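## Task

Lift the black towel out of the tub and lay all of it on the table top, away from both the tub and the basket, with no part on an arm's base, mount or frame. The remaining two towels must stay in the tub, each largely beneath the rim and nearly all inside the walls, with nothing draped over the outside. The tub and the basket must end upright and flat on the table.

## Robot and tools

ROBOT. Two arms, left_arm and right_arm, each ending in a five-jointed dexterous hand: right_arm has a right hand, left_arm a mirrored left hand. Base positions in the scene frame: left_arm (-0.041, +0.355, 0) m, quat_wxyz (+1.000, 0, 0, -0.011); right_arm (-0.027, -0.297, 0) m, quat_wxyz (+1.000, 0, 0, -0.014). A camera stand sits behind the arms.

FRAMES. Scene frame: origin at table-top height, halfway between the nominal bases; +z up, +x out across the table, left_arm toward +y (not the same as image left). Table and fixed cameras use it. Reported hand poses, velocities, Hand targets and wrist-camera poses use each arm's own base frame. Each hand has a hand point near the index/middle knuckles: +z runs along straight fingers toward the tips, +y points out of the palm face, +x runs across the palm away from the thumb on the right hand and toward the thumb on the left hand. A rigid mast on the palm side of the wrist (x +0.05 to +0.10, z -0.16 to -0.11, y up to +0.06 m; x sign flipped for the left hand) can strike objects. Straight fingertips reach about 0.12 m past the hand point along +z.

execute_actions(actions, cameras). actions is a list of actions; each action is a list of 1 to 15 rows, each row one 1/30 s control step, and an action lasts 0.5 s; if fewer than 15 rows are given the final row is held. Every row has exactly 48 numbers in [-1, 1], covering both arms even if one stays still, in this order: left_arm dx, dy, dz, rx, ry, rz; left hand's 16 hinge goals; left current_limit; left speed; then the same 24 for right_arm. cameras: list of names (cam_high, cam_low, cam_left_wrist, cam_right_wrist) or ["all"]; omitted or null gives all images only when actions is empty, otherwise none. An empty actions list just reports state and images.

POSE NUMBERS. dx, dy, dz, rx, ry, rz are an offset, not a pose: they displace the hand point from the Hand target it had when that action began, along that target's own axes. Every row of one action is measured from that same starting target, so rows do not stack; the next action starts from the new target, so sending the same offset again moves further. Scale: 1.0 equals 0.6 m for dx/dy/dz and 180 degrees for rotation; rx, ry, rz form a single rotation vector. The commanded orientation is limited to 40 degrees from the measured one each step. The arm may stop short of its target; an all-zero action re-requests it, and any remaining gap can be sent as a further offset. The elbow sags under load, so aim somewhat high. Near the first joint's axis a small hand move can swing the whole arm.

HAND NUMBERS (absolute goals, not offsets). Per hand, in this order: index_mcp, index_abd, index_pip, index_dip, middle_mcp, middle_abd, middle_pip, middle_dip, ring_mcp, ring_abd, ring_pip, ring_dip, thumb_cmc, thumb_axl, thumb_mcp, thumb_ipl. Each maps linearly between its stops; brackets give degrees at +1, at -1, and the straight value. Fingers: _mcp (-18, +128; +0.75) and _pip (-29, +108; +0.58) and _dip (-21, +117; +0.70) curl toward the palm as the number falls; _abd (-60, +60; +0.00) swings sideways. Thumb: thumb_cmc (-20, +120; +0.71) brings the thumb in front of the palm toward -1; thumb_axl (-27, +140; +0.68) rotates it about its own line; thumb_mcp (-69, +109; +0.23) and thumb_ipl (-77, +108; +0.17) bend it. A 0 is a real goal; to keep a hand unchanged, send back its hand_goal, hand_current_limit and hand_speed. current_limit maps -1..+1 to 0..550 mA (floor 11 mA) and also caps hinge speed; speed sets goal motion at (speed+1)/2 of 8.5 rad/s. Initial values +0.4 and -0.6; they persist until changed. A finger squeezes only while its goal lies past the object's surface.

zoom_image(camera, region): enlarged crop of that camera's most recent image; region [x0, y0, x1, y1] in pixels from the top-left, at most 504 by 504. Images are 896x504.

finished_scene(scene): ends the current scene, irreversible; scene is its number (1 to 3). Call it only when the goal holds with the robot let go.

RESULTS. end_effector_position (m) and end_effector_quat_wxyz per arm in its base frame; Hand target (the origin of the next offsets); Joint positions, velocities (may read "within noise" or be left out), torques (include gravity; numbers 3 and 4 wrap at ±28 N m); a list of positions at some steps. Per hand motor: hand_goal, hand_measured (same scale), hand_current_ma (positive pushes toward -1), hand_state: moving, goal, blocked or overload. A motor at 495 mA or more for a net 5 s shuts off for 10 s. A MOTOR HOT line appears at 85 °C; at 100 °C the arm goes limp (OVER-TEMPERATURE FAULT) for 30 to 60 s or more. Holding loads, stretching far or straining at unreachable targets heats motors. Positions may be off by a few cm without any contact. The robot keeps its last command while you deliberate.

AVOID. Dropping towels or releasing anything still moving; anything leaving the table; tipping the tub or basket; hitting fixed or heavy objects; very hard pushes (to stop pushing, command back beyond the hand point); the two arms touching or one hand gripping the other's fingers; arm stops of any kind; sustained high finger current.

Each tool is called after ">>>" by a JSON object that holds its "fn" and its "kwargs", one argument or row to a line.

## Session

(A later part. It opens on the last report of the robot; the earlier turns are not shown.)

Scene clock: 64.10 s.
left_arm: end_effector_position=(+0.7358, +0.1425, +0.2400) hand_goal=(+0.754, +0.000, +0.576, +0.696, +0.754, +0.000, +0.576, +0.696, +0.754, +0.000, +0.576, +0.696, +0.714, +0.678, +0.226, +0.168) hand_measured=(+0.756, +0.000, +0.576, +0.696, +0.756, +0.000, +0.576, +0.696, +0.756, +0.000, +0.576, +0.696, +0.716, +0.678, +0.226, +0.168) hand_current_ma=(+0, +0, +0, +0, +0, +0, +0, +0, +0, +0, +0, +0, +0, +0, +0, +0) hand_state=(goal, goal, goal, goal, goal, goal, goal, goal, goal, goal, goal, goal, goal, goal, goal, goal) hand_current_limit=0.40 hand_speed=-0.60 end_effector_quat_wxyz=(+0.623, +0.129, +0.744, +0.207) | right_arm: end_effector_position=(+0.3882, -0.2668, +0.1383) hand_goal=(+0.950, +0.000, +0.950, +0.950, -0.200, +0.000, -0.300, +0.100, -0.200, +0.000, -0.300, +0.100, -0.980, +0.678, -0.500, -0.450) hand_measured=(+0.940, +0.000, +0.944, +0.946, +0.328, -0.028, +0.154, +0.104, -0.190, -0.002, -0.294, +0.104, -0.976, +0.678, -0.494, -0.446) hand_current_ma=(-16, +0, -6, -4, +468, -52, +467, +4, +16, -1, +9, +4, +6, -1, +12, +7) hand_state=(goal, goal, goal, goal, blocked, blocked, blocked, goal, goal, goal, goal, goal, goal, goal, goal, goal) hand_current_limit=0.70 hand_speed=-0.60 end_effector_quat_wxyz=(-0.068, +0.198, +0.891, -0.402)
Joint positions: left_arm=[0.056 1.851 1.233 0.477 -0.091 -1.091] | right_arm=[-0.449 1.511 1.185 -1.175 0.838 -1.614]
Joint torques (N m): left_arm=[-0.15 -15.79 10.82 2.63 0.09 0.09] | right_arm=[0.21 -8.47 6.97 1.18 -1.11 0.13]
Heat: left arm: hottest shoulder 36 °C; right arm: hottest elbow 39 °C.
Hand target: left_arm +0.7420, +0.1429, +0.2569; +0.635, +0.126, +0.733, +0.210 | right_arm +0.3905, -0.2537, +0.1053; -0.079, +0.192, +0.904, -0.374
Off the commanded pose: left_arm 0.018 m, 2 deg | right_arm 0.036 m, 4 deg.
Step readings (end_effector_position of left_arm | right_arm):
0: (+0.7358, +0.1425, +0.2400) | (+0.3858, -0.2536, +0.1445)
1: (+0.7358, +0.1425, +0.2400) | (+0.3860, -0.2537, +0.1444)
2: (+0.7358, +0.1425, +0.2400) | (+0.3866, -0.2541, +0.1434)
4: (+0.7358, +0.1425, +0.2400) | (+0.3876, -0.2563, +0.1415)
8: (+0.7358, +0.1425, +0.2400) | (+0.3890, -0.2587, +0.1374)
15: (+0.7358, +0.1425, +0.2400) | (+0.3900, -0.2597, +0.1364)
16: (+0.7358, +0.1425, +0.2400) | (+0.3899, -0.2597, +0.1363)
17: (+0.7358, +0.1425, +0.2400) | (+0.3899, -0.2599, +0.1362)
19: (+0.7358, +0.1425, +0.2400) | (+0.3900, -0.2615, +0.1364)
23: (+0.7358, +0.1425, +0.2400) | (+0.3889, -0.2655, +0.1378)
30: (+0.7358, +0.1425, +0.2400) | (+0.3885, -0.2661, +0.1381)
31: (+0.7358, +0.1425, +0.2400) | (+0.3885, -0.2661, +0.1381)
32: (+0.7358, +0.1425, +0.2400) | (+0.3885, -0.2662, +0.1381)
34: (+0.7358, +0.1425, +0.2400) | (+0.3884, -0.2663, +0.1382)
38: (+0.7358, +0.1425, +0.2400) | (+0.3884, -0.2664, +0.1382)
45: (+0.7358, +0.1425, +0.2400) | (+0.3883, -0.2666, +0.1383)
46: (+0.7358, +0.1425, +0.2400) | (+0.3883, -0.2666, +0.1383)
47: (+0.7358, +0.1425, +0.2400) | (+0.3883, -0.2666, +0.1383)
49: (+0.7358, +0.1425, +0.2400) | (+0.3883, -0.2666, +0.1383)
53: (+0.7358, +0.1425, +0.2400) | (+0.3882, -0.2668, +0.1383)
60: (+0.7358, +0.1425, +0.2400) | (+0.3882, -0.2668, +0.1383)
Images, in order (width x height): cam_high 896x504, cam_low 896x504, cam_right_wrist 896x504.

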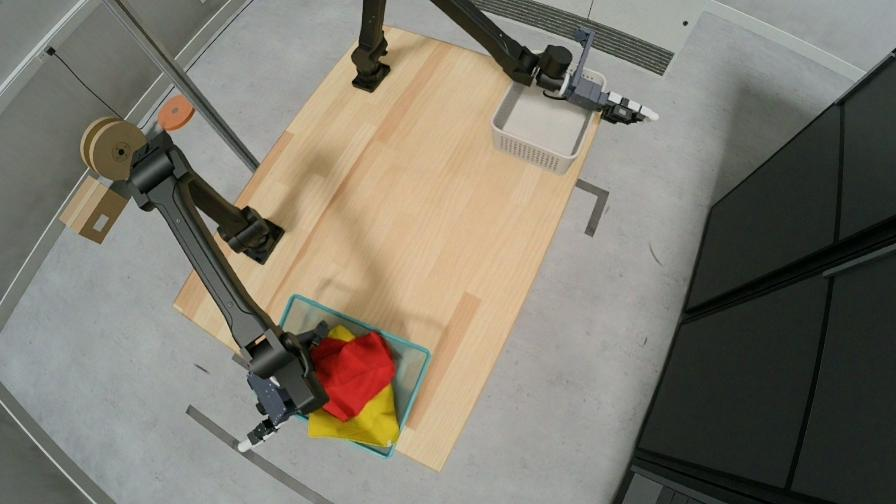

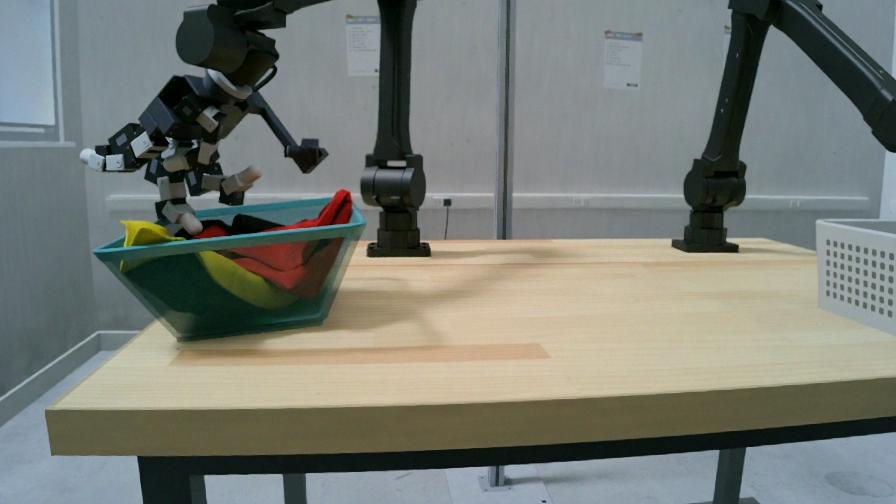

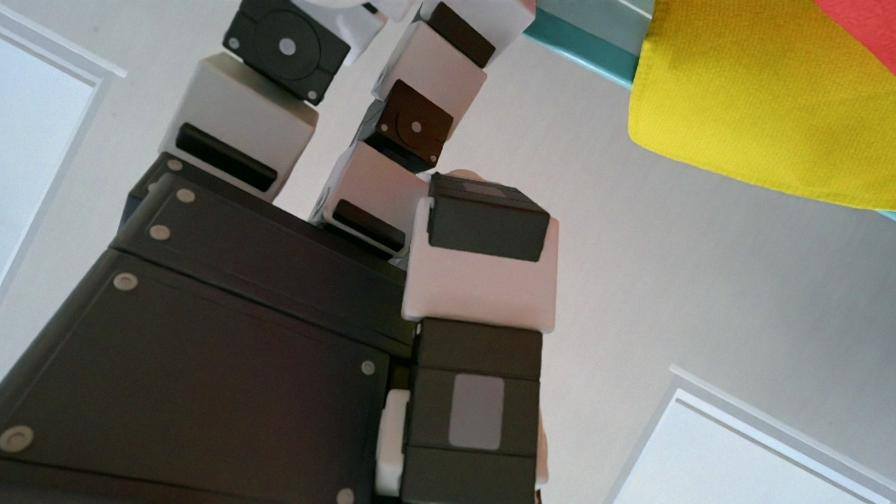

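>>> {"fn": "execute_actions", "kwargs": {
  "actions": [
    [[0,0,0,0,0,0,0.754,0,0.576,0.696,0.754,0,0.576,0.696,0.754,0,0.576,0.696,0.714,0.678,0.226,0.168,0.4,-0.6,0,-0.02,-0.02,0,0,0,0.95,0,0.95,0.95,0.342,0,0.3,0.4,0.1,0,-0.1,0.2,-0.98,0.678,-0.1,-0.1,0.4,-0.6]],
    [[0,0,0,0,0,0,0.754,0,0.576,0.696,0.754,0,0.576,0.696,0.754,0,0.576,0.696,0.714,0.678,0.226,0.168,0.4,-0.6,0,-0.09,-0.09,0,0,0,0.95,0,0.95,0.95,0.342,0,0.3,0.4,0.1,0,-0.1,0.2,-0.98,0.678,-0.1,-0.1,0.4,-0.6]],
    [[0,0,0,0,0,0,0.754,0,0.576,0.696,0.754,0,0.576,0.696,0.754,0,0.576,0.696,0.714,0.678,0.226,0.168,0.4,-0.6,0,-0.09,-0.09,0,0,0,0.754,0,0.576,0.696,0.342,0,0.3,0.4,0.342,0,0.3,0.4,-0.571,0.678,-0.1,-0.1,0.4,-0.6]]
  ],
  "cameras": ["cam_high","cam_low"]
}}

>>> {"fn": "zoom_image", "kwargs": {
  "camera": "cam_high",
  "region": [190, 250, 470, 490]
}}

>>> {"fn": "zoom_image", "kwargs": {
  "camera": "cam_low",
  "region": [90, 80, 440, 350]
}}

Scene clock: 67.67 s.
left_arm: end_effector_position=(+0.7358, +0.1425, +0.2400) hand_goal=(+0.754, +0.000, +0.576, +0.696, +0.754, +0.000, +0.576, +0.696, +0.754, +0.000, +0.576, +0.696, +0.714, +0.678, +0.226, +0.168) hand_measured=(+0.756, +0.000, +0.576, +0.696, +0.756, +0.000, +0.576, +0.696, +0.756, +0.000, +0.576, +0.696, +0.716, +0.678, +0.226, +0.168) hand_current_ma=(+0, +0, +0, +0, +0, +0, +0, +0, +0, +0, +0, +0, +0, +0, +0, +0) hand_state=(goal, goal, goal, goal, goal, goal, goal, goal, goal, goal, goal, goal, goal, goal, goal, goal) hand_current_limit=0.40 hand_speed=-0.60 end_effector_quat_wxyz=(+0.623, +0.129, +0.744, +0.207) | right_arm: end_effector_position=(+0.3759, -0.2489, +0.2538) hand_goal=(+0.754, +0.000, +0.576, +0.696, +0.342, +0.000, +0.300, +0.400, +0.342, +0.000, +0.300, +0.400, -0.570, +0.678, -0.100, -0.100) hand_measured=(+0.748, +0.000, +0.576, +0.698, +0.340, +0.002, +0.302, +0.398, +0.336, -0.002, +0.298, +0.398, -0.572, +0.678, -0.104, -0.102) hand_current_ma=(-7, +0, +0, +3, -1, +2, +3, -2, -9, -1, -2, -3, -2, -1, -5, -2) hand_state=(goal, goal, goal, goal, goal, goal, goal, goal, goal, goal, goal, goal, goal, goal, goal, goal) hand_current_limit=0.40 hand_speed=-0.60 end_effector_quat_wxyz=(-0.099, +0.182, +0.906, -0.369)
Joint positions: left_arm=[0.056 1.851 1.233 0.477 -0.091 -1.091] | right_arm=[-0.446 1.465 1.458 -1.579 0.784 -1.614]
Joint torques (N m): left_arm=[-0.15 -16.21 10.77 2.66 0.1 0.08] | right_arm=[-0.15 -10.81 15.62 -0.21 0.67 0.07]
Heat: left arm: hottest shoulder 36 °C; right arm: hottest elbow 40 °C.
Hand target: left_arm +0.7420, +0.1429, +0.2569; +0.635, +0.126, +0.733, +0.210 | right_arm +0.3904, -0.2538, +0.2750; -0.079, +0.192, +0.904, -0.374
Off the commanded pose: left_arm 0.018 m, 2 deg | right_arm 0.026 m, 3 deg.
Step readings (end_effector_position of left_arm | right_arm):
0: (+0.7358, +0.1425, +0.2400) | (+0.3882, -0.2668, +0.1383)
1: (+0.7358, +0.1425, +0.2400) | (+0.3882, -0.2668, +0.1383)
2: (+0.7358, +0.1425, +0.2400) | (+0.3882, -0.2666, +0.1382)
4: (+0.7358, +0.1425, +0.2400) | (+0.3894, -0.2643, +0.1374)
8: (+0.7358, +0.1425, +0.2400) | (+0.3899, -0.2607, +0.1360)
15: (+0.7358, +0.1425, +0.2400) | (+0.3893, -0.2593, +0.1358)
16: (+0.7358, +0.1425, +0.2400) | (+0.3887, -0.2590, +0.1358)
17: (+0.7358, +0.1425, +0.2400) | (+0.3869, -0.2579, +0.1367)
19: (+0.7358, +0.1425, +0.2400) | (+0.3829, -0.2541, +0.1427)
23: (+0.7358, +0.1425, +0.2400) | (+0.3756, -0.2496, +0.1565)
30: (+0.7358, +0.1425, +0.2400) | (+0.3727, -0.2482, +0.1660)
31: (+0.7358, +0.1425, +0.2400) | (+0.3722, -0.2478, +0.1668)
32: (+0.7358, +0.1425, +0.2400) | (+0.3705, -0.2467, +0.1693)
34: (+0.7358, +0.1425, +0.2400) | (+0.3683, -0.2452, +0.1813)
38: (+0.7358, +0.1425, +0.2400) | (+0.3741, -0.2480, +0.2187)
45: (+0.7358, +0.1425, +0.2400) | (+0.3787, -0.2502, +0.2540)
Images, in order (width x height): cam_high 896x504, cam_low 896x504.

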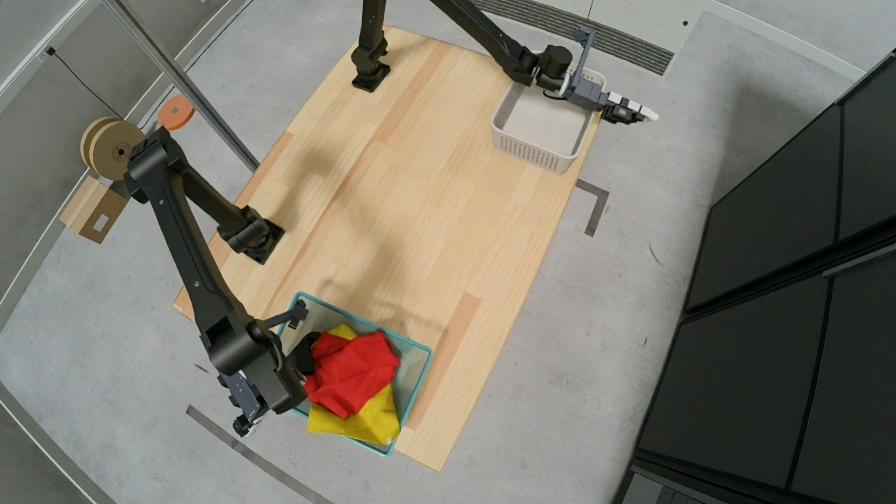

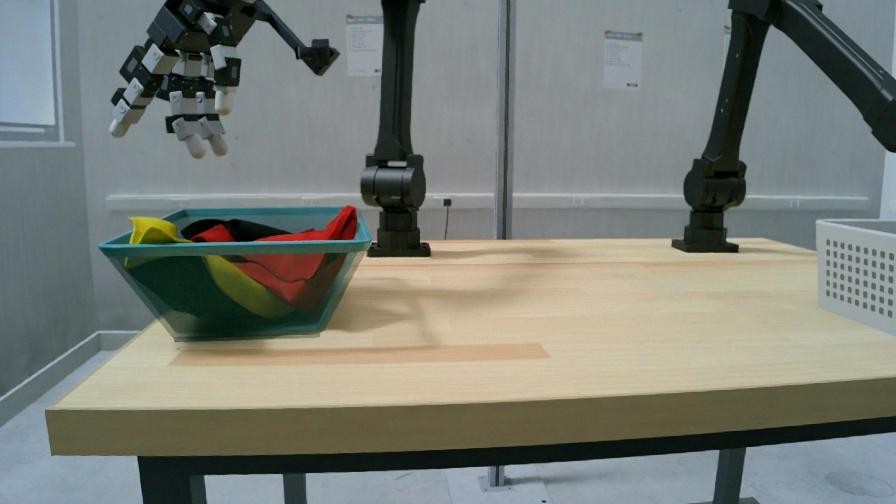

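Scaled by 1.800 from the camera's 896x504 image, which has a finer 1280x720 frame.

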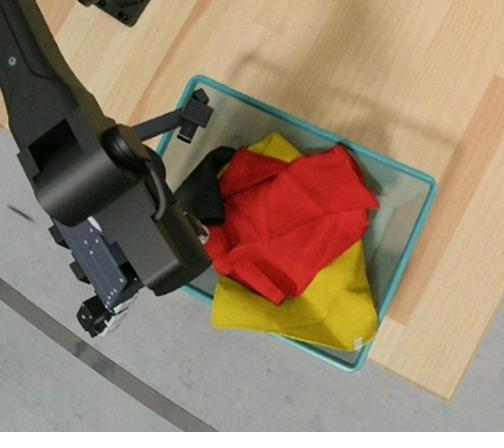

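Scaled by 1.440 from the camera's 896x504 image, which has a finer 1280x720 frame.

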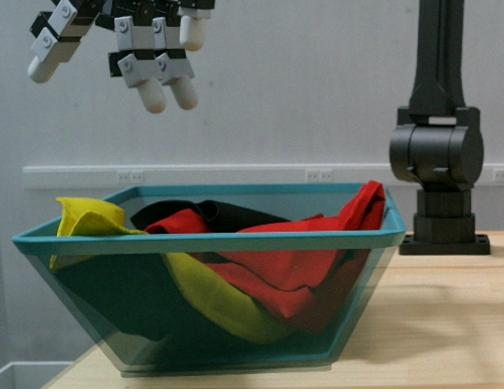

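>>> {"fn": "execute_actions", "kwargs": {
  "actions": [
    [[0,0,0,0,0,0,0.754,0,0.576,0.696,0.754,0,0.576,0.696,0.754,0,0.576,0.696,0.714,0.678,0.226,0.168,0.4,-0.6,0.054,0.119,0.058,0,0,0,0.95,0,0.95,0.95,0.342,0,0.358,0.478,0.342,0,0.358,0.478,-0.92,0.678,0.1,0.05,0.4,-0.6]],
    [[0,0,0,0,0,0,0.754,0,0.576,0.696,0.754,0,0.576,0.696,0.754,0,0.576,0.696,0.714,0.678,0.226,0.168,0.4,-0.6,0,0.059,0.059,0,0,0,0.95,0,0.95,0.95,0.342,0,0.358,0.478,0.342,0,0.358,0.478,-0.92,0.678,0.1,0.05,0.4,-0.6]]
  ],
  "cameras": ["cam_high","cam_low","cam_right_wrist"]
}}

>>> {"fn": "zoom_image", "kwargs": {
  "camera": "cam_high",
  "region": [190, 250, 470, 490]
}}

>>> {"fn": "zoom_image", "kwargs": {
  "camera": "cam_low",
  "region": [90, 80, 440, 350]
}}

Scene clock: 69.97 s.
left_arm: end_effector_position=(+0.7358, +0.1425, +0.2400) hand_goal=(+0.754, +0.000, +0.576, +0.696, +0.754, +0.000, +0.576, +0.696, +0.754, +0.000, +0.576, +0.696, +0.714, +0.678, +0.226, +0.168) hand_measured=(+0.756, +0.000, +0.576, +0.696, +0.756, +0.000, +0.576, +0.696, +0.756, +0.000, +0.576, +0.696, +0.716, +0.678, +0.226, +0.168) hand_current_ma=(+0, +0, +0, +0, +0, +0, +0, +0, +0, +0, +0, +0, +0, +0, +0, +0) hand_state=(goal, goal, goal, goal, goal, goal, goal, goal, goal, goal, goal, goal, goal, goal, goal, goal) hand_current_limit=0.40 hand_speed=-0.60 end_effector_quat_wxyz=(+0.623, +0.129, +0.744, +0.207) | right_arm: end_effector_position=(+0.3682, -0.2187, +0.1551) hand_goal=(+0.950, +0.000, +0.950, +0.950, +0.342, +0.000, +0.358, +0.478, +0.342, +0.000, +0.358, +0.478, -0.920, +0.678, +0.100, +0.050) hand_measured=(+0.932, +0.000, +0.942, +0.946, +0.340, +0.002, +0.354, +0.476, +0.338, -0.002, +0.356, +0.476, -0.914, +0.678, +0.094, +0.048) hand_current_ma=(-34, +0, -9, -4, -2, +1, -3, -3, -6, -1, -3, -3, +8, -1, -11, -4) hand_state=(goal, goal, goal, goal, goal, goal, goal, goal, goal, goal, goal, goal, goal, goal, goal, goal) hand_current_limit=0.40 hand_speed=-0.60 end_effector_quat_wxyz=(-0.082, +0.192, +0.904, -0.373)
Joint positions: left_arm=[0.056 1.851 1.233 0.477 -0.091 -1.091] | right_arm=[-0.387 1.437 1.165 -1.336 0.782 -1.523]
Joint torques (N m): left_arm=[-0.15 -15.91 10.65 2.67 0.1 0.08] | right_arm=[0.32 -9.76 8.99 0.73 0.71 0.06]
Heat: left arm: hottest shoulder 36 °C; right arm: hottest elbow 40 °C.
Hand target: left_arm +0.7420, +0.1429, +0.2569; +0.635, +0.126, +0.733, +0.210 | right_arm +0.3715, -0.2169, +0.1499; -0.079, +0.192, +0.904, -0.374
Off the commanded pose: left_arm 0.018 m, 2 deg | right_arm 0.006 m, 0 deg.
Step readings (end_effector_position of left_arm | right_arm):
0: (+0.7358, +0.1425, +0.2400) | (+0.3759, -0.2489, +0.2538)
1: (+0.7358, +0.1425, +0.2400) | (+0.3761, -0.2488, +0.2538)
2: (+0.7358, +0.1425, +0.2400) | (+0.3772, -0.2481, +0.2526)
4: (+0.7358, +0.1425, +0.2400) | (+0.3772, -0.2441, +0.2418)
8: (+0.7358, +0.1425, +0.2400) | (+0.3651, -0.2252, +0.2053)
15: (+0.7358, +0.1425, +0.2400) | (+0.3673, -0.2177, +0.1911)
16: (+0.7358, +0.1425, +0.2400) | (+0.3680, -0.2180, +0.1907)
17: (+0.7358, +0.1425, +0.2400) | (+0.3694, -0.2189, +0.1892)
19: (+0.7358, +0.1425, +0.2400) | (+0.3709, -0.2196, +0.1801)
23: (+0.7358, +0.1425, +0.2400) | (+0.3646, -0.2172, +0.1590)
30: (+0.7358, +0.1425, +0.2400) | (+0.3674, -0.2183, +0.1550)
Images, in order (width x height): cam_high 896x504, cam_low 896x504, cam_right_wrist 896x504.

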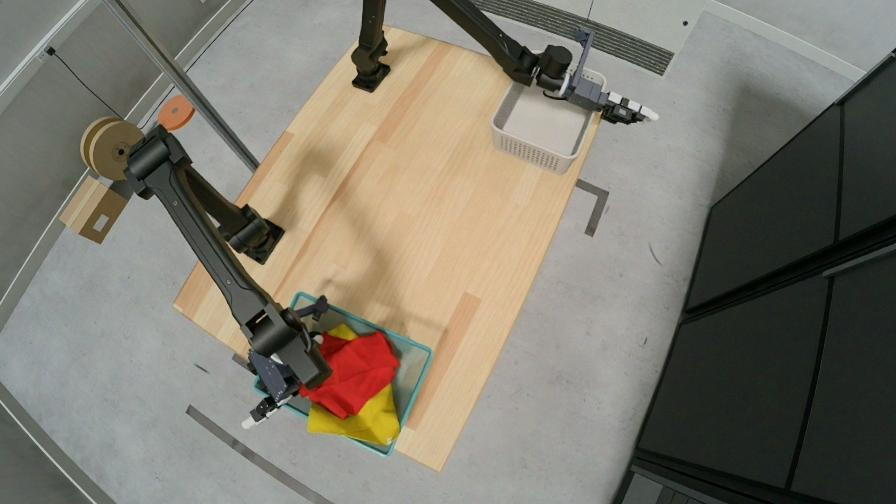

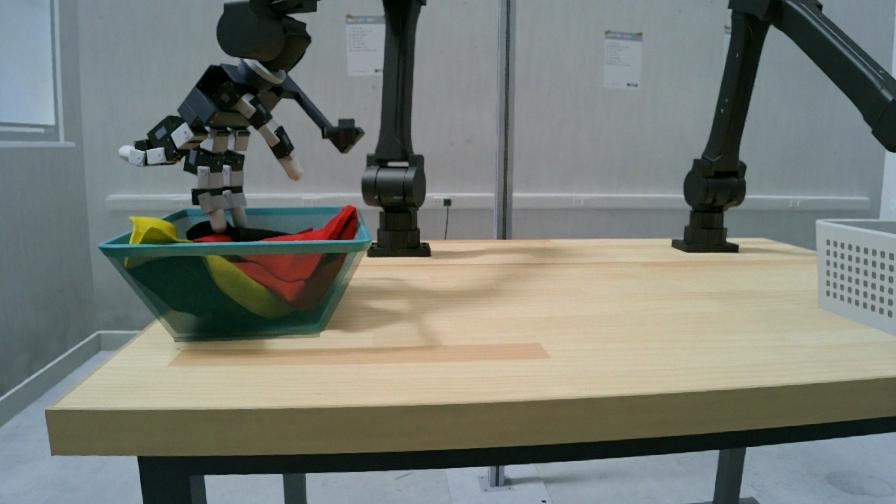

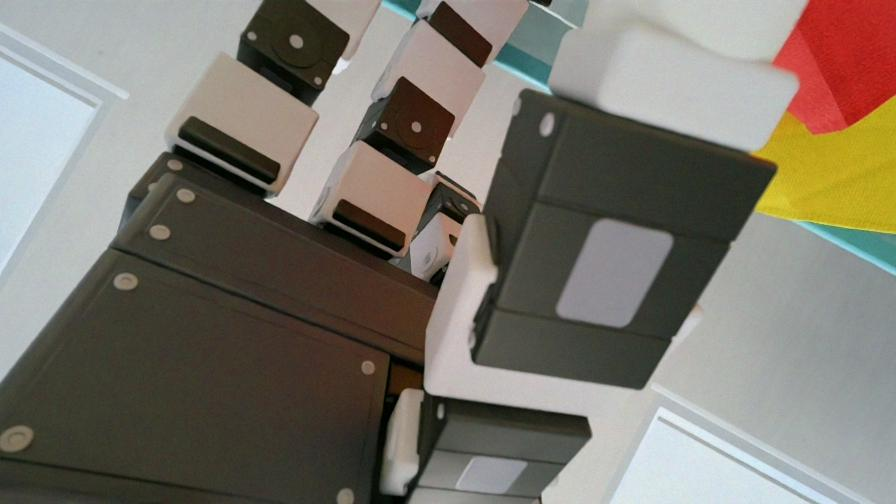

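Scaled by 1.800 from the camera's 896x504 image, which has a finer 1280x720 frame.

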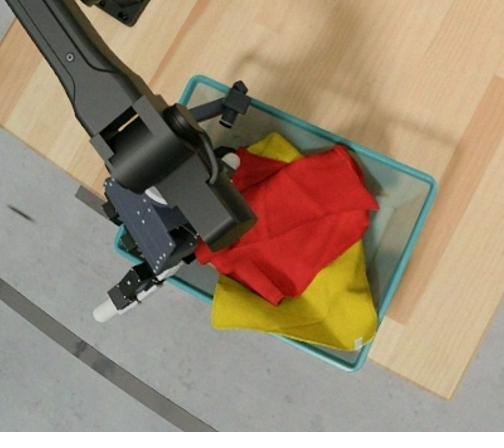

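Scaled by 1.440 from the camera's 896x504 image, which has a finer 1280x720 frame.

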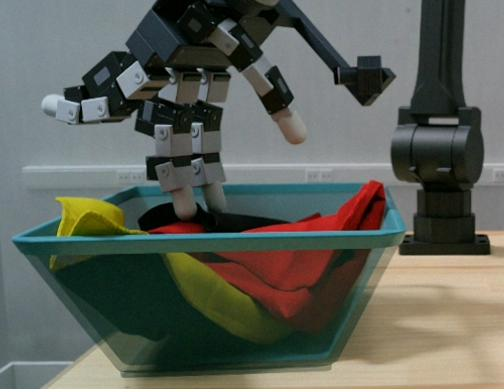

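>>> {"fn": "execute_actions", "kwargs": {
  "actions": [
    [[0,0,0,0,0,0,0.754,0,0.576,0.696,0.754,0,0.576,0.696,0.754,0,0.576,0.696,0.714,0.678,0.226,0.168,0.4,-0.6,-0.0135,-0.039,0.004,0,0,0,0.95,0,0.95,0.95,0.342,0,0.358,0.478,0.342,0,0.358,0.478,-0.92,0.678,0.1,0.05,0.4,-0.6]],
    [[0,0,0,0,0,0,0.754,0,0.576,0.696,0.754,0,0.576,0.696,0.754,0,0.576,0.696,0.714,0.678,0.226,0.168,0.4,-0.6,0,0.0825,0.0825,0,0,0,0.95,0,0.95,0.95,0.342,0,0.358,0.478,0.342,0,0.358,0.478,-0.92,0.678,0.1,0.05,0.7,-0.6]]
  ],
  "cameras": ["cam_low"]
}}

>>> {"fn": "zoom_image", "kwargs": {
  "camera": "cam_low",
  "region": [90, 80, 440, 350]
}}

Scene clock: 71.93 s.
left_arm: end_effector_position=(+0.7358, +0.1425, +0.2400) hand_goal=(+0.754, +0.000, +0.576, +0.696, +0.754, +0.000, +0.576, +0.696, +0.754, +0.000, +0.576, +0.696, +0.714, +0.678, +0.226, +0.168) hand_measured=(+0.756, +0.000, +0.576, +0.696, +0.756, +0.000, +0.576, +0.696, +0.756, +0.000, +0.576, +0.696, +0.716, +0.678, +0.226, +0.168) hand_current_ma=(+0, +0, +0, +0, +0, +0, +0, +0, +0, +0, +0, +0, +0, +0, +0, +0) hand_state=(goal, goal, goal, goal, goal, goal, goal, goal, goal, goal, goal, goal, goal, goal, goal, goal) hand_current_limit=0.40 hand_speed=-0.60 end_effector_quat_wxyz=(+0.623, +0.129, +0.744, +0.207) | right_arm: end_effector_position=(+0.3745, -0.2340, +0.1143) hand_goal=(+0.950, +0.000, +0.950, +0.950, +0.342, +0.000, +0.358, +0.478, +0.342, +0.000, +0.358, +0.478, -0.920, +0.678, +0.100, +0.050) hand_measured=(+0.934, +0.000, +0.944, +0.946, +0.338, -0.014, +0.360, +0.476, +0.340, +0.010, +0.358, +0.476, -0.916, +0.678, +0.094, +0.048) hand_current_ma=(-33, +0, -9, -4, -4, -19, +2, -1, -1, +13, +0, -2, +5, -1, -10, -4) hand_state=(goal, goal, goal, goal, goal, goal, goal, goal, goal, goal, goal, goal, goal, goal, goal, goal) hand_current_limit=0.70 hand_speed=-0.60 end_effector_quat_wxyz=(-0.066, +0.194, +0.902, -0.379)
Joint positions: left_arm=[0.056 1.851 1.233 0.477 -0.091 -1.091] | right_arm=[-0.414 1.475 1.089 -1.155 0.789 -1.573]
Joint torques (N m): left_arm=[-0.09 -15.91 10.77 2.67 0.09 0.1] | right_arm=[-1.26 -8.12 7.91 1.24 0.51 -0.07]
Heat: left arm: hottest shoulder 36 °C; right arm: hottest elbow 40 °C.
Hand target: left_arm +0.7420, +0.1429, +0.2569; +0.635, +0.126, +0.733, +0.210 | right_arm +0.3714, -0.2370, +0.0948; -0.079, +0.192, +0.904, -0.374
Off the commanded pose: left_arm 0.018 m, 2 deg | right_arm 0.020 m, 2 deg.
Step readings (end_effector_position of left_arm | right_arm):
0: (+0.7358, +0.1425, +0.2400) | (+0.3682, -0.2187, +0.1551)
1: (+0.7358, +0.1425, +0.2400) | (+0.3682, -0.2187, +0.1551)
2: (+0.7358, +0.1425, +0.2400) | (+0.3681, -0.2186, +0.1551)
4: (+0.7358, +0.1425, +0.2400) | (+0.3674, -0.2193, +0.1550)
8: (+0.7358, +0.1425, +0.2400) | (+0.3635, -0.2243, +0.1548)
15: (+0.7358, +0.1425, +0.2400) | (+0.3603, -0.2275, +0.1547)
16: (+0.7358, +0.1425, +0.2400) | (+0.3608, -0.2277, +0.1547)
17: (+0.7358, +0.1425, +0.2400) | (+0.3634, -0.2289, +0.1540)
19: (+0.7358, +0.1425, +0.2400) | (+0.3708, -0.2326, +0.1489)
23: (+0.7358, +0.1425, +0.2400) | (+0.3710, -0.2328, +0.1240)
30: (+0.7358, +0.1425, +0.2400) | (+0.3741, -0.2338, +0.1143)
Images, in order (width x height): cam_low 896x504.

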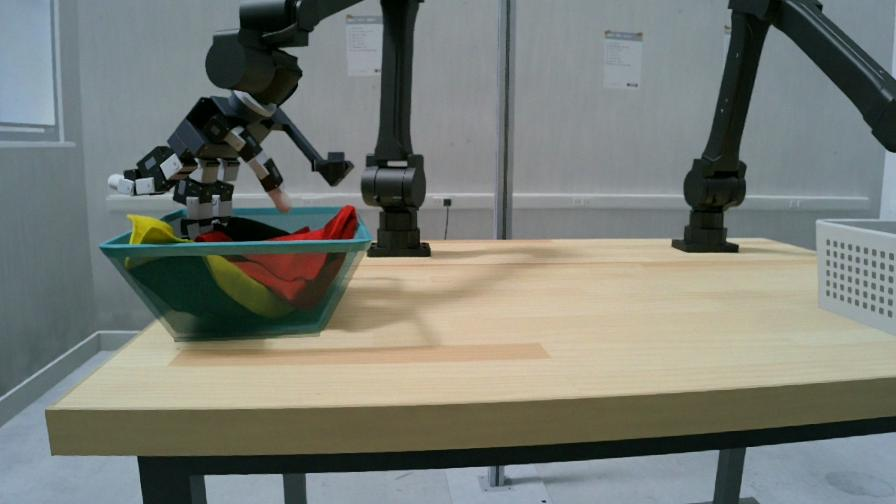

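Scaled by 1.440 from the camera's 896x504 image, which has a finer 1280x720 frame.

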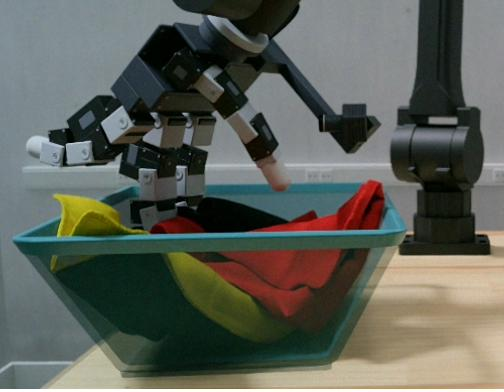

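>>> {"fn": "execute_actions", "kwargs": {
  "actions": [
    [[0,0,0,0,0,0,0.754,0,0.576,0.696,0.754,0,0.576,0.696,0.754,0,0.576,0.696,0.714,0.678,0.226,0.168,0.4,-0.6,0,0,0,0,0,0,0.95,0,0.95,0.95,0.15,0,0.2,0.35,0.15,0,0.2,0.35,-0.92,0.678,-0.2,-0.15,0.7,-0.6]],
    [[0,0,0,0,0,0,0.754,0,0.576,0.696,0.754,0,0.576,0.696,0.754,0,0.576,0.696,0.714,0.678,0.226,0.168,0.4,-0.6,0,0,0,0,0,0,0.95,0,0.95,0.95,-0.1,0,-0.1,0.2,-0.1,0,-0.1,0.2,-0.92,0.678,-0.3,-0.25,0.7,-0.6]],
    [[0,0,0,0,0,0,0.754,0,0.576,0.696,0.754,0,0.576,0.696,0.754,0,0.576,0.696,0.714,0.678,0.226,0.168,0.4,-0.6,0,0,0,0,0,0,0.95,0,0.95,0.95,-0.25,0,-0.25,0.1,-0.25,0,-0.25,0.1,-0.92,0.678,-0.4,-0.35,0.7,-0.6]]
  ],
  "cameras": ["cam_low", "cam_high"]
}}

>>> {"fn": "zoom_image", "kwargs": {
  "camera": "cam_low",
  "region": [90, 80, 440, 350]
}}

Scene clock: 73.97 s.
left_arm: end_effector_position=(+0.7358, +0.1425, +0.2400) hand_goal=(+0.754, +0.000, +0.576, +0.696, +0.754, +0.000, +0.576, +0.696, +0.754, +0.000, +0.576, +0.696, +0.714, +0.678, +0.226, +0.168) hand_measured=(+0.756, +0.000, +0.576, +0.696, +0.756, +0.000, +0.576, +0.696, +0.756, +0.000, +0.576, +0.696, +0.716, +0.678, +0.226, +0.168) hand_current_ma=(+0, +0, +0, +0, +0, +0, +0, +0, +0, +0, +0, +0, +0, +0, +0, +0) hand_state=(goal, goal, goal, goal, goal, goal, goal, goal, goal, goal, goal, goal, goal, goal, goal, goal) hand_current_limit=0.40 hand_speed=-0.60 end_effector_quat_wxyz=(+0.623, +0.129, +0.744, +0.207) | right_arm: end_effector_position=(+0.3730, -0.2363, +0.1053) hand_goal=(+0.950, +0.000, +0.950, +0.950, -0.250, +0.000, -0.250, +0.100, -0.250, +0.000, -0.250, +0.100, -0.920, +0.678, -0.400, -0.350) hand_measured=(+0.934, +0.000, +0.944, +0.946, +0.044, -0.004, -0.162, +0.102, -0.236, +0.000, -0.242, +0.104, -0.922, +0.672, -0.284, -0.308) hand_current_ma=(-33, +0, -9, -4, +468, -3, +273, +2, +23, +0, +9, +4, -3, -12, +467, +151) hand_state=(goal, goal, goal, goal, blocked, goal, blocked, goal, goal, goal, goal, goal, goal, goal, blocked, blocked) hand_current_limit=0.70 hand_speed=-0.60 end_effector_quat_wxyz=(-0.072, +0.195, +0.902, -0.378)
Joint positions: left_arm=[0.056 1.851 1.233 0.477 -0.091 -1.091] | right_arm=[-0.42 1.49 1.081 -1.142 0.79 -1.574]
Joint torques (N m): left_arm=[-0.15 -15.91 10.76 2.74 0.07 0.09] | right_arm=[-0.79 -9.35 8.55 0.76 0.46 -0.08]
Heat: left arm: hottest shoulder 36 °C; right arm: hottest elbow 40 °C.
Hand target: left_arm +0.7420, +0.1429, +0.2569; +0.635, +0.126, +0.733, +0.210 | right_arm +0.3713, -0.2369, +0.0947; -0.079, +0.192, +0.904, -0.374
Off the commanded pose: left_arm 0.018 m, 2 deg | right_arm 0.011 m, 1 deg.
Step readings (end_effector_position of left_arm | right_arm):
0: (+0.7358, +0.1425, +0.2400) | (+0.3745, -0.2340, +0.1143)
1: (+0.7358, +0.1425, +0.2400) | (+0.3745, -0.2340, +0.1143)
2: (+0.7358, +0.1425, +0.2400) | (+0.3748, -0.2342, +0.1144)
4: (+0.7358, +0.1425, +0.2400) | (+0.3754, -0.2345, +0.1127)
8: (+0.7358, +0.1425, +0.2400) | (+0.3730, -0.2360, +0.1069)
15: (+0.7358, +0.1425, +0.2400) | (+0.3731, -0.2362, +0.1053)
16: (+0.7358, +0.1425, +0.2400) | (+0.3731, -0.2362, +0.1053)
17: (+0.7358, +0.1425, +0.2400) | (+0.3730, -0.2363, +0.1053)
19: (+0.7358, +0.1425, +0.2400) | (+0.3729, -0.2365, +0.1054)
23: (+0.7358, +0.1425, +0.2400) | (+0.3729, -0.2365, +0.1053)
30: (+0.7358, +0.1425, +0.2400) | (+0.3729, -0.2365, +0.1053)
31: (+0.7358, +0.1425, +0.2400) | (+0.3729, -0.2365, +0.1053)
32: (+0.7358, +0.1425, +0.2400) | (+0.3729, -0.2365, +0.1053)
34: (+0.7358, +0.1425, +0.2400) | (+0.3729, -0.2365, +0.1053)
38: (+0.7358, +0.1425, +0.2400) | (+0.3730, -0.2363, +0.1053)
45: (+0.7358, +0.1425, +0.2400) | (+0.3730, -0.2363, +0.1053)
Images, in order (width x height): cam_high 896x504, cam_low 896x504.

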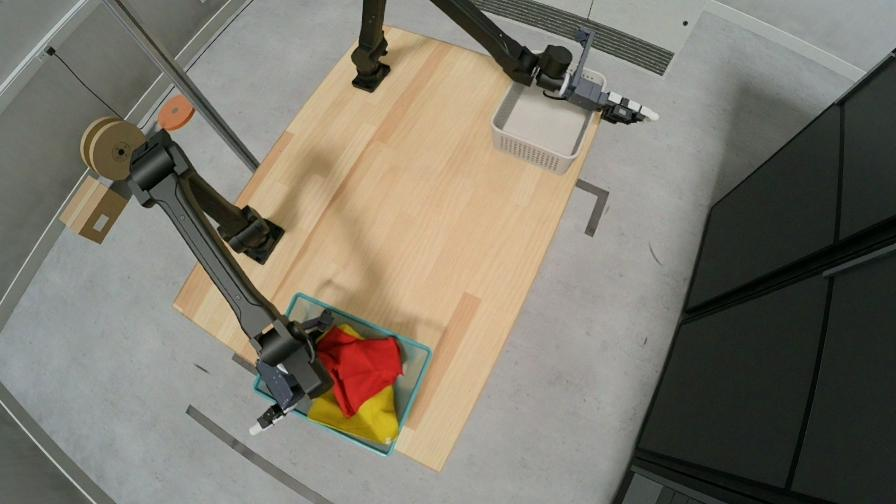

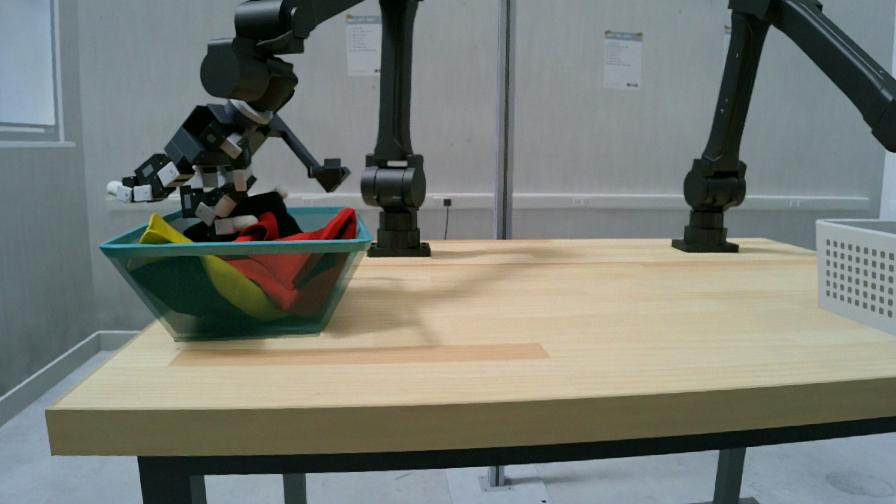

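Scaled by 1.440 from the camera's 896x504 image, which has a finer 1280x720 frame.

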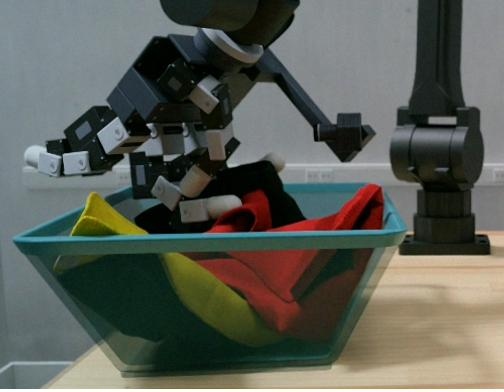

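>>> {"fn": "execute_actions", "kwargs": {
  "actions": [
    [[0,0,0,0,0,0,0.754,0,0.576,0.696,0.754,0,0.576,0.696,0.754,0,0.576,0.696,0.714,0.678,0.226,0.168,0.4,-0.6,0,-0.06,-0.06,0,0,0,0.95,0,0.95,0.95,-0.25,0,-0.25,0.1,-0.25,0,-0.25,0.1,-0.92,0.678,-0.4,-0.35,0.7,-0.6]],
    [[0,0,0,0,0,0,0.754,0,0.576,0.696,0.754,0,0.576,0.696,0.754,0,0.576,0.696,0.714,0.678,0.226,0.168,0.4,-0.6,0,-0.06,-0.06,0,0,0,0.95,0,0.95,0.95,-0.25,0,-0.25,0.1,-0.25,0,-0.25,0.1,-0.92,0.678,-0.4,-0.35,0.7,-0.6]]
  ],
  "cameras": ["cam_low", "cam_high"]
}}

>>> {"fn": "zoom_image", "kwargs": {
  "camera": "cam_low",
  "region": [90, 80, 440, 350]
}}

Scene clock: 75.73 s.
left_arm: end_effector_position=(+0.7358, +0.1425, +0.2400) hand_goal=(+0.754, +0.000, +0.576, +0.696, +0.754, +0.000, +0.576, +0.696, +0.754, +0.000, +0.576, +0.696, +0.714, +0.678, +0.226, +0.168) hand_measured=(+0.756, +0.000, +0.576, +0.696, +0.756, +0.000, +0.576, +0.696, +0.756, +0.000, +0.576, +0.696, +0.716, +0.678, +0.226, +0.168) hand_current_ma=(+0, +0, +0, +0, +0, +0, +0, +0, +0, +0, +0, +0, +0, +0, +0, +0) hand_state=(goal, goal, goal, goal, goal, goal, goal, goal, goal, goal, goal, goal, goal, goal, goal, goal) hand_current_limit=0.40 hand_speed=-0.60 end_effector_quat_wxyz=(+0.623, +0.129, +0.744, +0.207) | right_arm: end_effector_position=(+0.3574, -0.2289, +0.1729) hand_goal=(+0.950, +0.000, +0.950, +0.950, -0.250, +0.000, -0.250, +0.100, -0.250, +0.000, -0.250, +0.100, -0.920, +0.678, -0.400, -0.350) hand_measured=(+0.934, +0.000, +0.944, +0.946, +0.044, -0.002, -0.164, +0.102, -0.238, +0.000, -0.244, +0.104, -0.924, +0.672, -0.284, -0.308) hand_current_ma=(-33, +0, -9, -4, +468, -2, +267, +1, +20, +0, +8, +4, -3, -12, +468, +148) hand_state=(goal, goal, goal, goal, blocked, goal, blocked, goal, goal, goal, goal, goal, goal, goal, blocked, blocked) hand_current_limit=0.70 hand_speed=-0.60 end_effector_quat_wxyz=(-0.099, +0.183, +0.905, -0.371)
Joint positions: left_arm=[0.056 1.851 1.233 0.477 -0.091 -1.091] | right_arm=[-0.42 1.429 1.205 -1.389 0.787 -1.575]
Joint torques (N m): left_arm=[-0.09 -16.09 10.74 2.66 0.08 0.09] | right_arm=[-0.73 -10.58 14.99 -0.32 0.53 -0.09]
Heat: left arm: hottest shoulder 36 °C; right arm: hottest elbow 40 °C.
Hand target: left_arm +0.7420, +0.1429, +0.2569; +0.635, +0.126, +0.733, +0.210 | right_arm +0.3715, -0.2369, +0.1966; -0.079, +0.192, +0.904, -0.374
Off the commanded pose: left_arm 0.018 m, 2 deg | right_arm 0.029 m, 3 deg.
Step readings (end_effector_position of left_arm | right_arm):
0: (+0.7358, +0.1425, +0.2400) | (+0.3730, -0.2363, +0.1053)
1: (+0.7358, +0.1425, +0.2400) | (+0.3730, -0.2363, +0.1053)
2: (+0.7358, +0.1425, +0.2400) | (+0.3718, -0.2357, +0.1051)
4: (+0.7358, +0.1425, +0.2400) | (+0.3653, -0.2328, +0.1045)
8: (+0.7358, +0.1425, +0.2400) | (+0.3541, -0.2278, +0.1053)
15: (+0.7358, +0.1425, +0.2400) | (+0.3536, -0.2276, +0.1142)
16: (+0.7358, +0.1425, +0.2400) | (+0.3536, -0.2276, +0.1153)
17: (+0.7358, +0.1425, +0.2400) | (+0.3526, -0.2270, +0.1170)
19: (+0.7358, +0.1425, +0.2400) | (+0.3510, -0.2260, +0.1251)
23: (+0.7358, +0.1425, +0.2400) | (+0.3537, -0.2272, +0.1501)
30: (+0.7358, +0.1425, +0.2400) | (+0.3589, -0.2296, +0.1729)
Images, in order (width x height): cam_high 896x504, cam_low 896x504.

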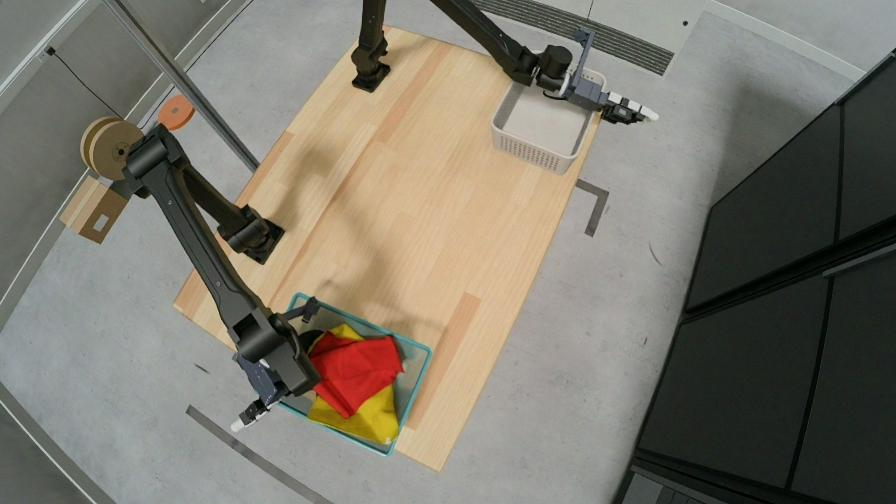

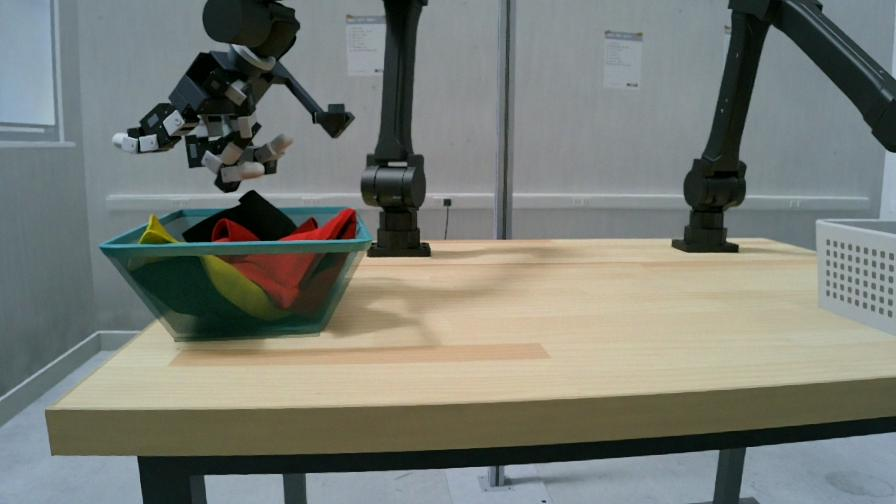

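Scaled by 1.440 from the camera's 896x504 image, which has a finer 1280x720 frame.

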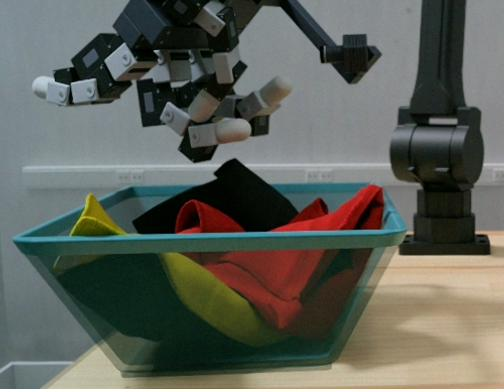

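>>> {"fn": "zoom_image", "kwargs": {
  "camera": "cam_high",
  "region": [220, 270, 420, 450]
}}

Scaled by 2.520 from the camera's 896x504 image, which has a finer 1280x720 frame.

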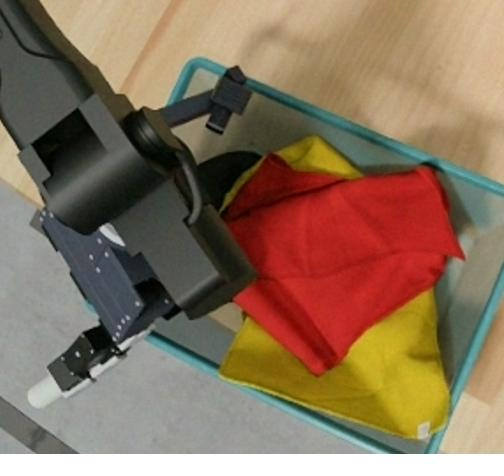

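>>> {"fn": "execute_actions", "kwargs": {
  "actions": [
    [[0,0,0,0,0,0,0.754,0,0.576,0.696,0.754,0,0.576,0.696,0.754,0,0.576,0.696,0.714,0.678,0.226,0.168,0.4,-0.6,0,-0.047,-0.047,0,0,0,0.95,0,0.95,0.95,0.3,0,0.4,0.5,0.3,0,0.4,0.5,-0.92,0.678,0.225,0.168,0.4,-0.5]],
    [[0,0,0,0,0,0,0.754,0,0.576,0.696,0.754,0,0.576,0.696,0.754,0,0.576,0.696,0.714,0.678,0.226,0.168,0.4,-0.6,0.0102,0.075,0.0427,0,0,0,0.95,0,0.95,0.95,0.3,0,0.4,0.5,0.3,0,0.4,0.5,-0.92,0.678,0.225,0.168,0.4,-0.5]],
    [[0,0,0,0,0,0,0.754,0,0.576,0.696,0.754,0,0.576,0.696,0.754,0,0.576,0.696,0.714,0.678,0.226,0.168,0.4,-0.6,0,0.06,0.06,0,0,0,0.95,0,0.95,0.95,0.3,0,0.4,0.5,0.3,0,0.4,0.5,-0.92,0.678,0.225,0.168,0.4,-0.5]]
  ],
  "cameras": ["cam_low", "cam_high"]
}}

>>> {"fn": "zoom_image", "kwargs": {
  "camera": "cam_low",
  "region": [90, 80, 440, 350]
}}

Scene clock: 79.10 s.
left_arm: end_effector_position=(+0.7358, +0.1425, +0.2400) hand_goal=(+0.754, +0.000, +0.576, +0.696, +0.754, +0.000, +0.576, +0.696, +0.754, +0.000, +0.576, +0.696, +0.714, +0.678, +0.226, +0.168) hand_measured=(+0.756, +0.000, +0.576, +0.696, +0.756, +0.000, +0.576, +0.696, +0.756, +0.000, +0.576, +0.696, +0.716, +0.678, +0.226, +0.168) hand_current_ma=(+0, +0, +0, +0, +0, +0, +0, +0, +0, +0, +0, +0, +0, +0, +0, +0) hand_state=(goal, goal, goal, goal, goal, goal, goal, goal, goal, goal, goal, goal, goal, goal, goal, goal) hand_current_limit=0.40 hand_speed=-0.60 end_effector_quat_wxyz=(+0.623, +0.129, +0.744, +0.207) | right_arm: end_effector_position=(+0.3668, -0.2246, +0.1422) hand_goal=(+0.950, +0.000, +0.950, +0.950, +0.300, +0.000, +0.400, +0.500, +0.300, +0.000, +0.400, +0.500, -0.920, +0.678, +0.226, +0.168) hand_measured=(+0.934, +0.000, +0.944, +0.946, +0.294, -0.002, +0.396, +0.498, +0.294, +0.000, +0.398, +0.498, -0.920, +0.676, +0.218, +0.164) hand_current_ma=(-31, +0, -9, -4, -7, -2, -3, -3, -8, +0, -2, -3, +0, -1, -14, -5) hand_state=(goal, goal, goal, goal, goal, goal, goal, goal, goal, goal, goal, goal, goal, goal, goal, goal) hand_current_limit=0.40 hand_speed=-0.50 end_effector_quat_wxyz=(-0.081, +0.194, +0.903, -0.375)
Joint positions: left_arm=[0.056 1.851 1.233 0.477 -0.091 -1.091] | right_arm=[-0.401 1.446 1.138 -1.286 0.786 -1.539]
Joint torques (N m): left_arm=[-0.26 -15.91 10.76 2.61 0.08 0.09] | right_arm=[0.38 -9.29 9.21 0.69 0.59 0.05]
Heat: left arm: hottest shoulder 36 °C; right arm: hottest elbow 40 °C.
Hand target: left_arm +0.7420, +0.1429, +0.2569; +0.635, +0.126, +0.733, +0.210 | right_arm +0.3715, -0.2218, +0.1356; -0.079, +0.192, +0.904, -0.374
Off the commanded pose: left_arm 0.018 m, 2 deg | right_arm 0.009 m, 0 deg.
Step readings (end_effector_position of left_arm | right_arm):
0: (+0.7358, +0.1425, +0.2400) | (+0.3573, -0.2288, +0.1728)
1: (+0.7358, +0.1425, +0.2400) | (+0.3570, -0.2287, +0.1730)
2: (+0.7358, +0.1425, +0.2400) | (+0.3556, -0.2279, +0.1740)
4: (+0.7358, +0.1425, +0.2400) | (+0.3537, -0.2270, +0.1794)
8: (+0.7358, +0.1425, +0.2400) | (+0.3576, -0.2287, +0.1962)
15: (+0.7358, +0.1425, +0.2400) | (+0.3595, -0.2296, +0.2059)
16: (+0.7358, +0.1425, +0.2400) | (+0.3594, -0.2295, +0.2059)
17: (+0.7358, +0.1425, +0.2400) | (+0.3599, -0.2298, +0.2059)
19: (+0.7358, +0.1425, +0.2400) | (+0.3636, -0.2310, +0.2051)
23: (+0.7358, +0.1425, +0.2400) | (+0.3669, -0.2279, +0.1946)
30: (+0.7358, +0.1425, +0.2400) | (+0.3665, -0.2245, +0.1875)
31: (+0.7358, +0.1425, +0.2400) | (+0.3670, -0.2246, +0.1871)
32: (+0.7358, +0.1425, +0.2400) | (+0.3683, -0.2252, +0.1846)
34: (+0.7358, +0.1425, +0.2400) | (+0.3696, -0.2258, +0.1751)
38: (+0.7358, +0.1425, +0.2400) | (+0.3626, -0.2229, +0.1511)
45: (+0.7358, +0.1425, +0.2400) | (+0.3660, -0.2243, +0.1422)
Images, in order (width x height): cam_high 896x504, cam_low 896x504.

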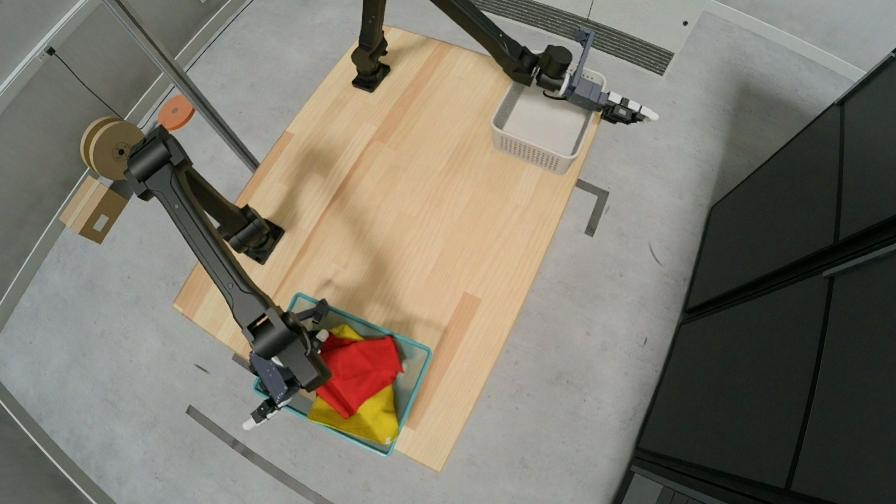

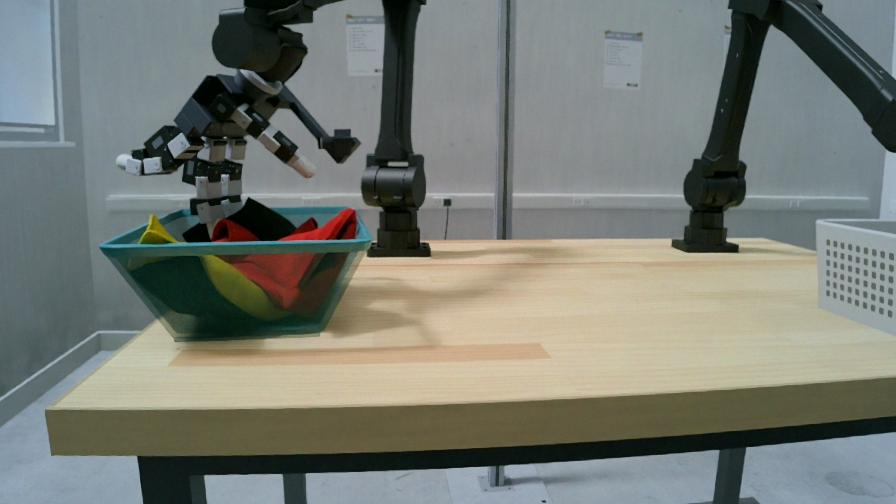

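Scaled by 1.440 from the camera's 896x504 image, which has a finer 1280x720 frame.

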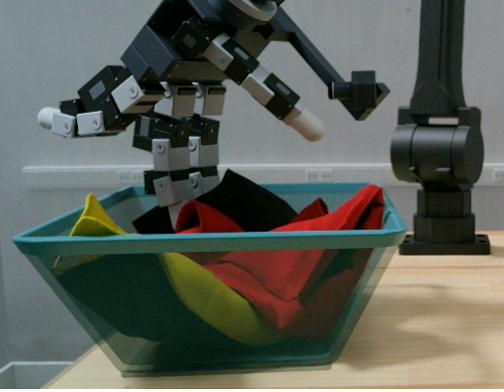

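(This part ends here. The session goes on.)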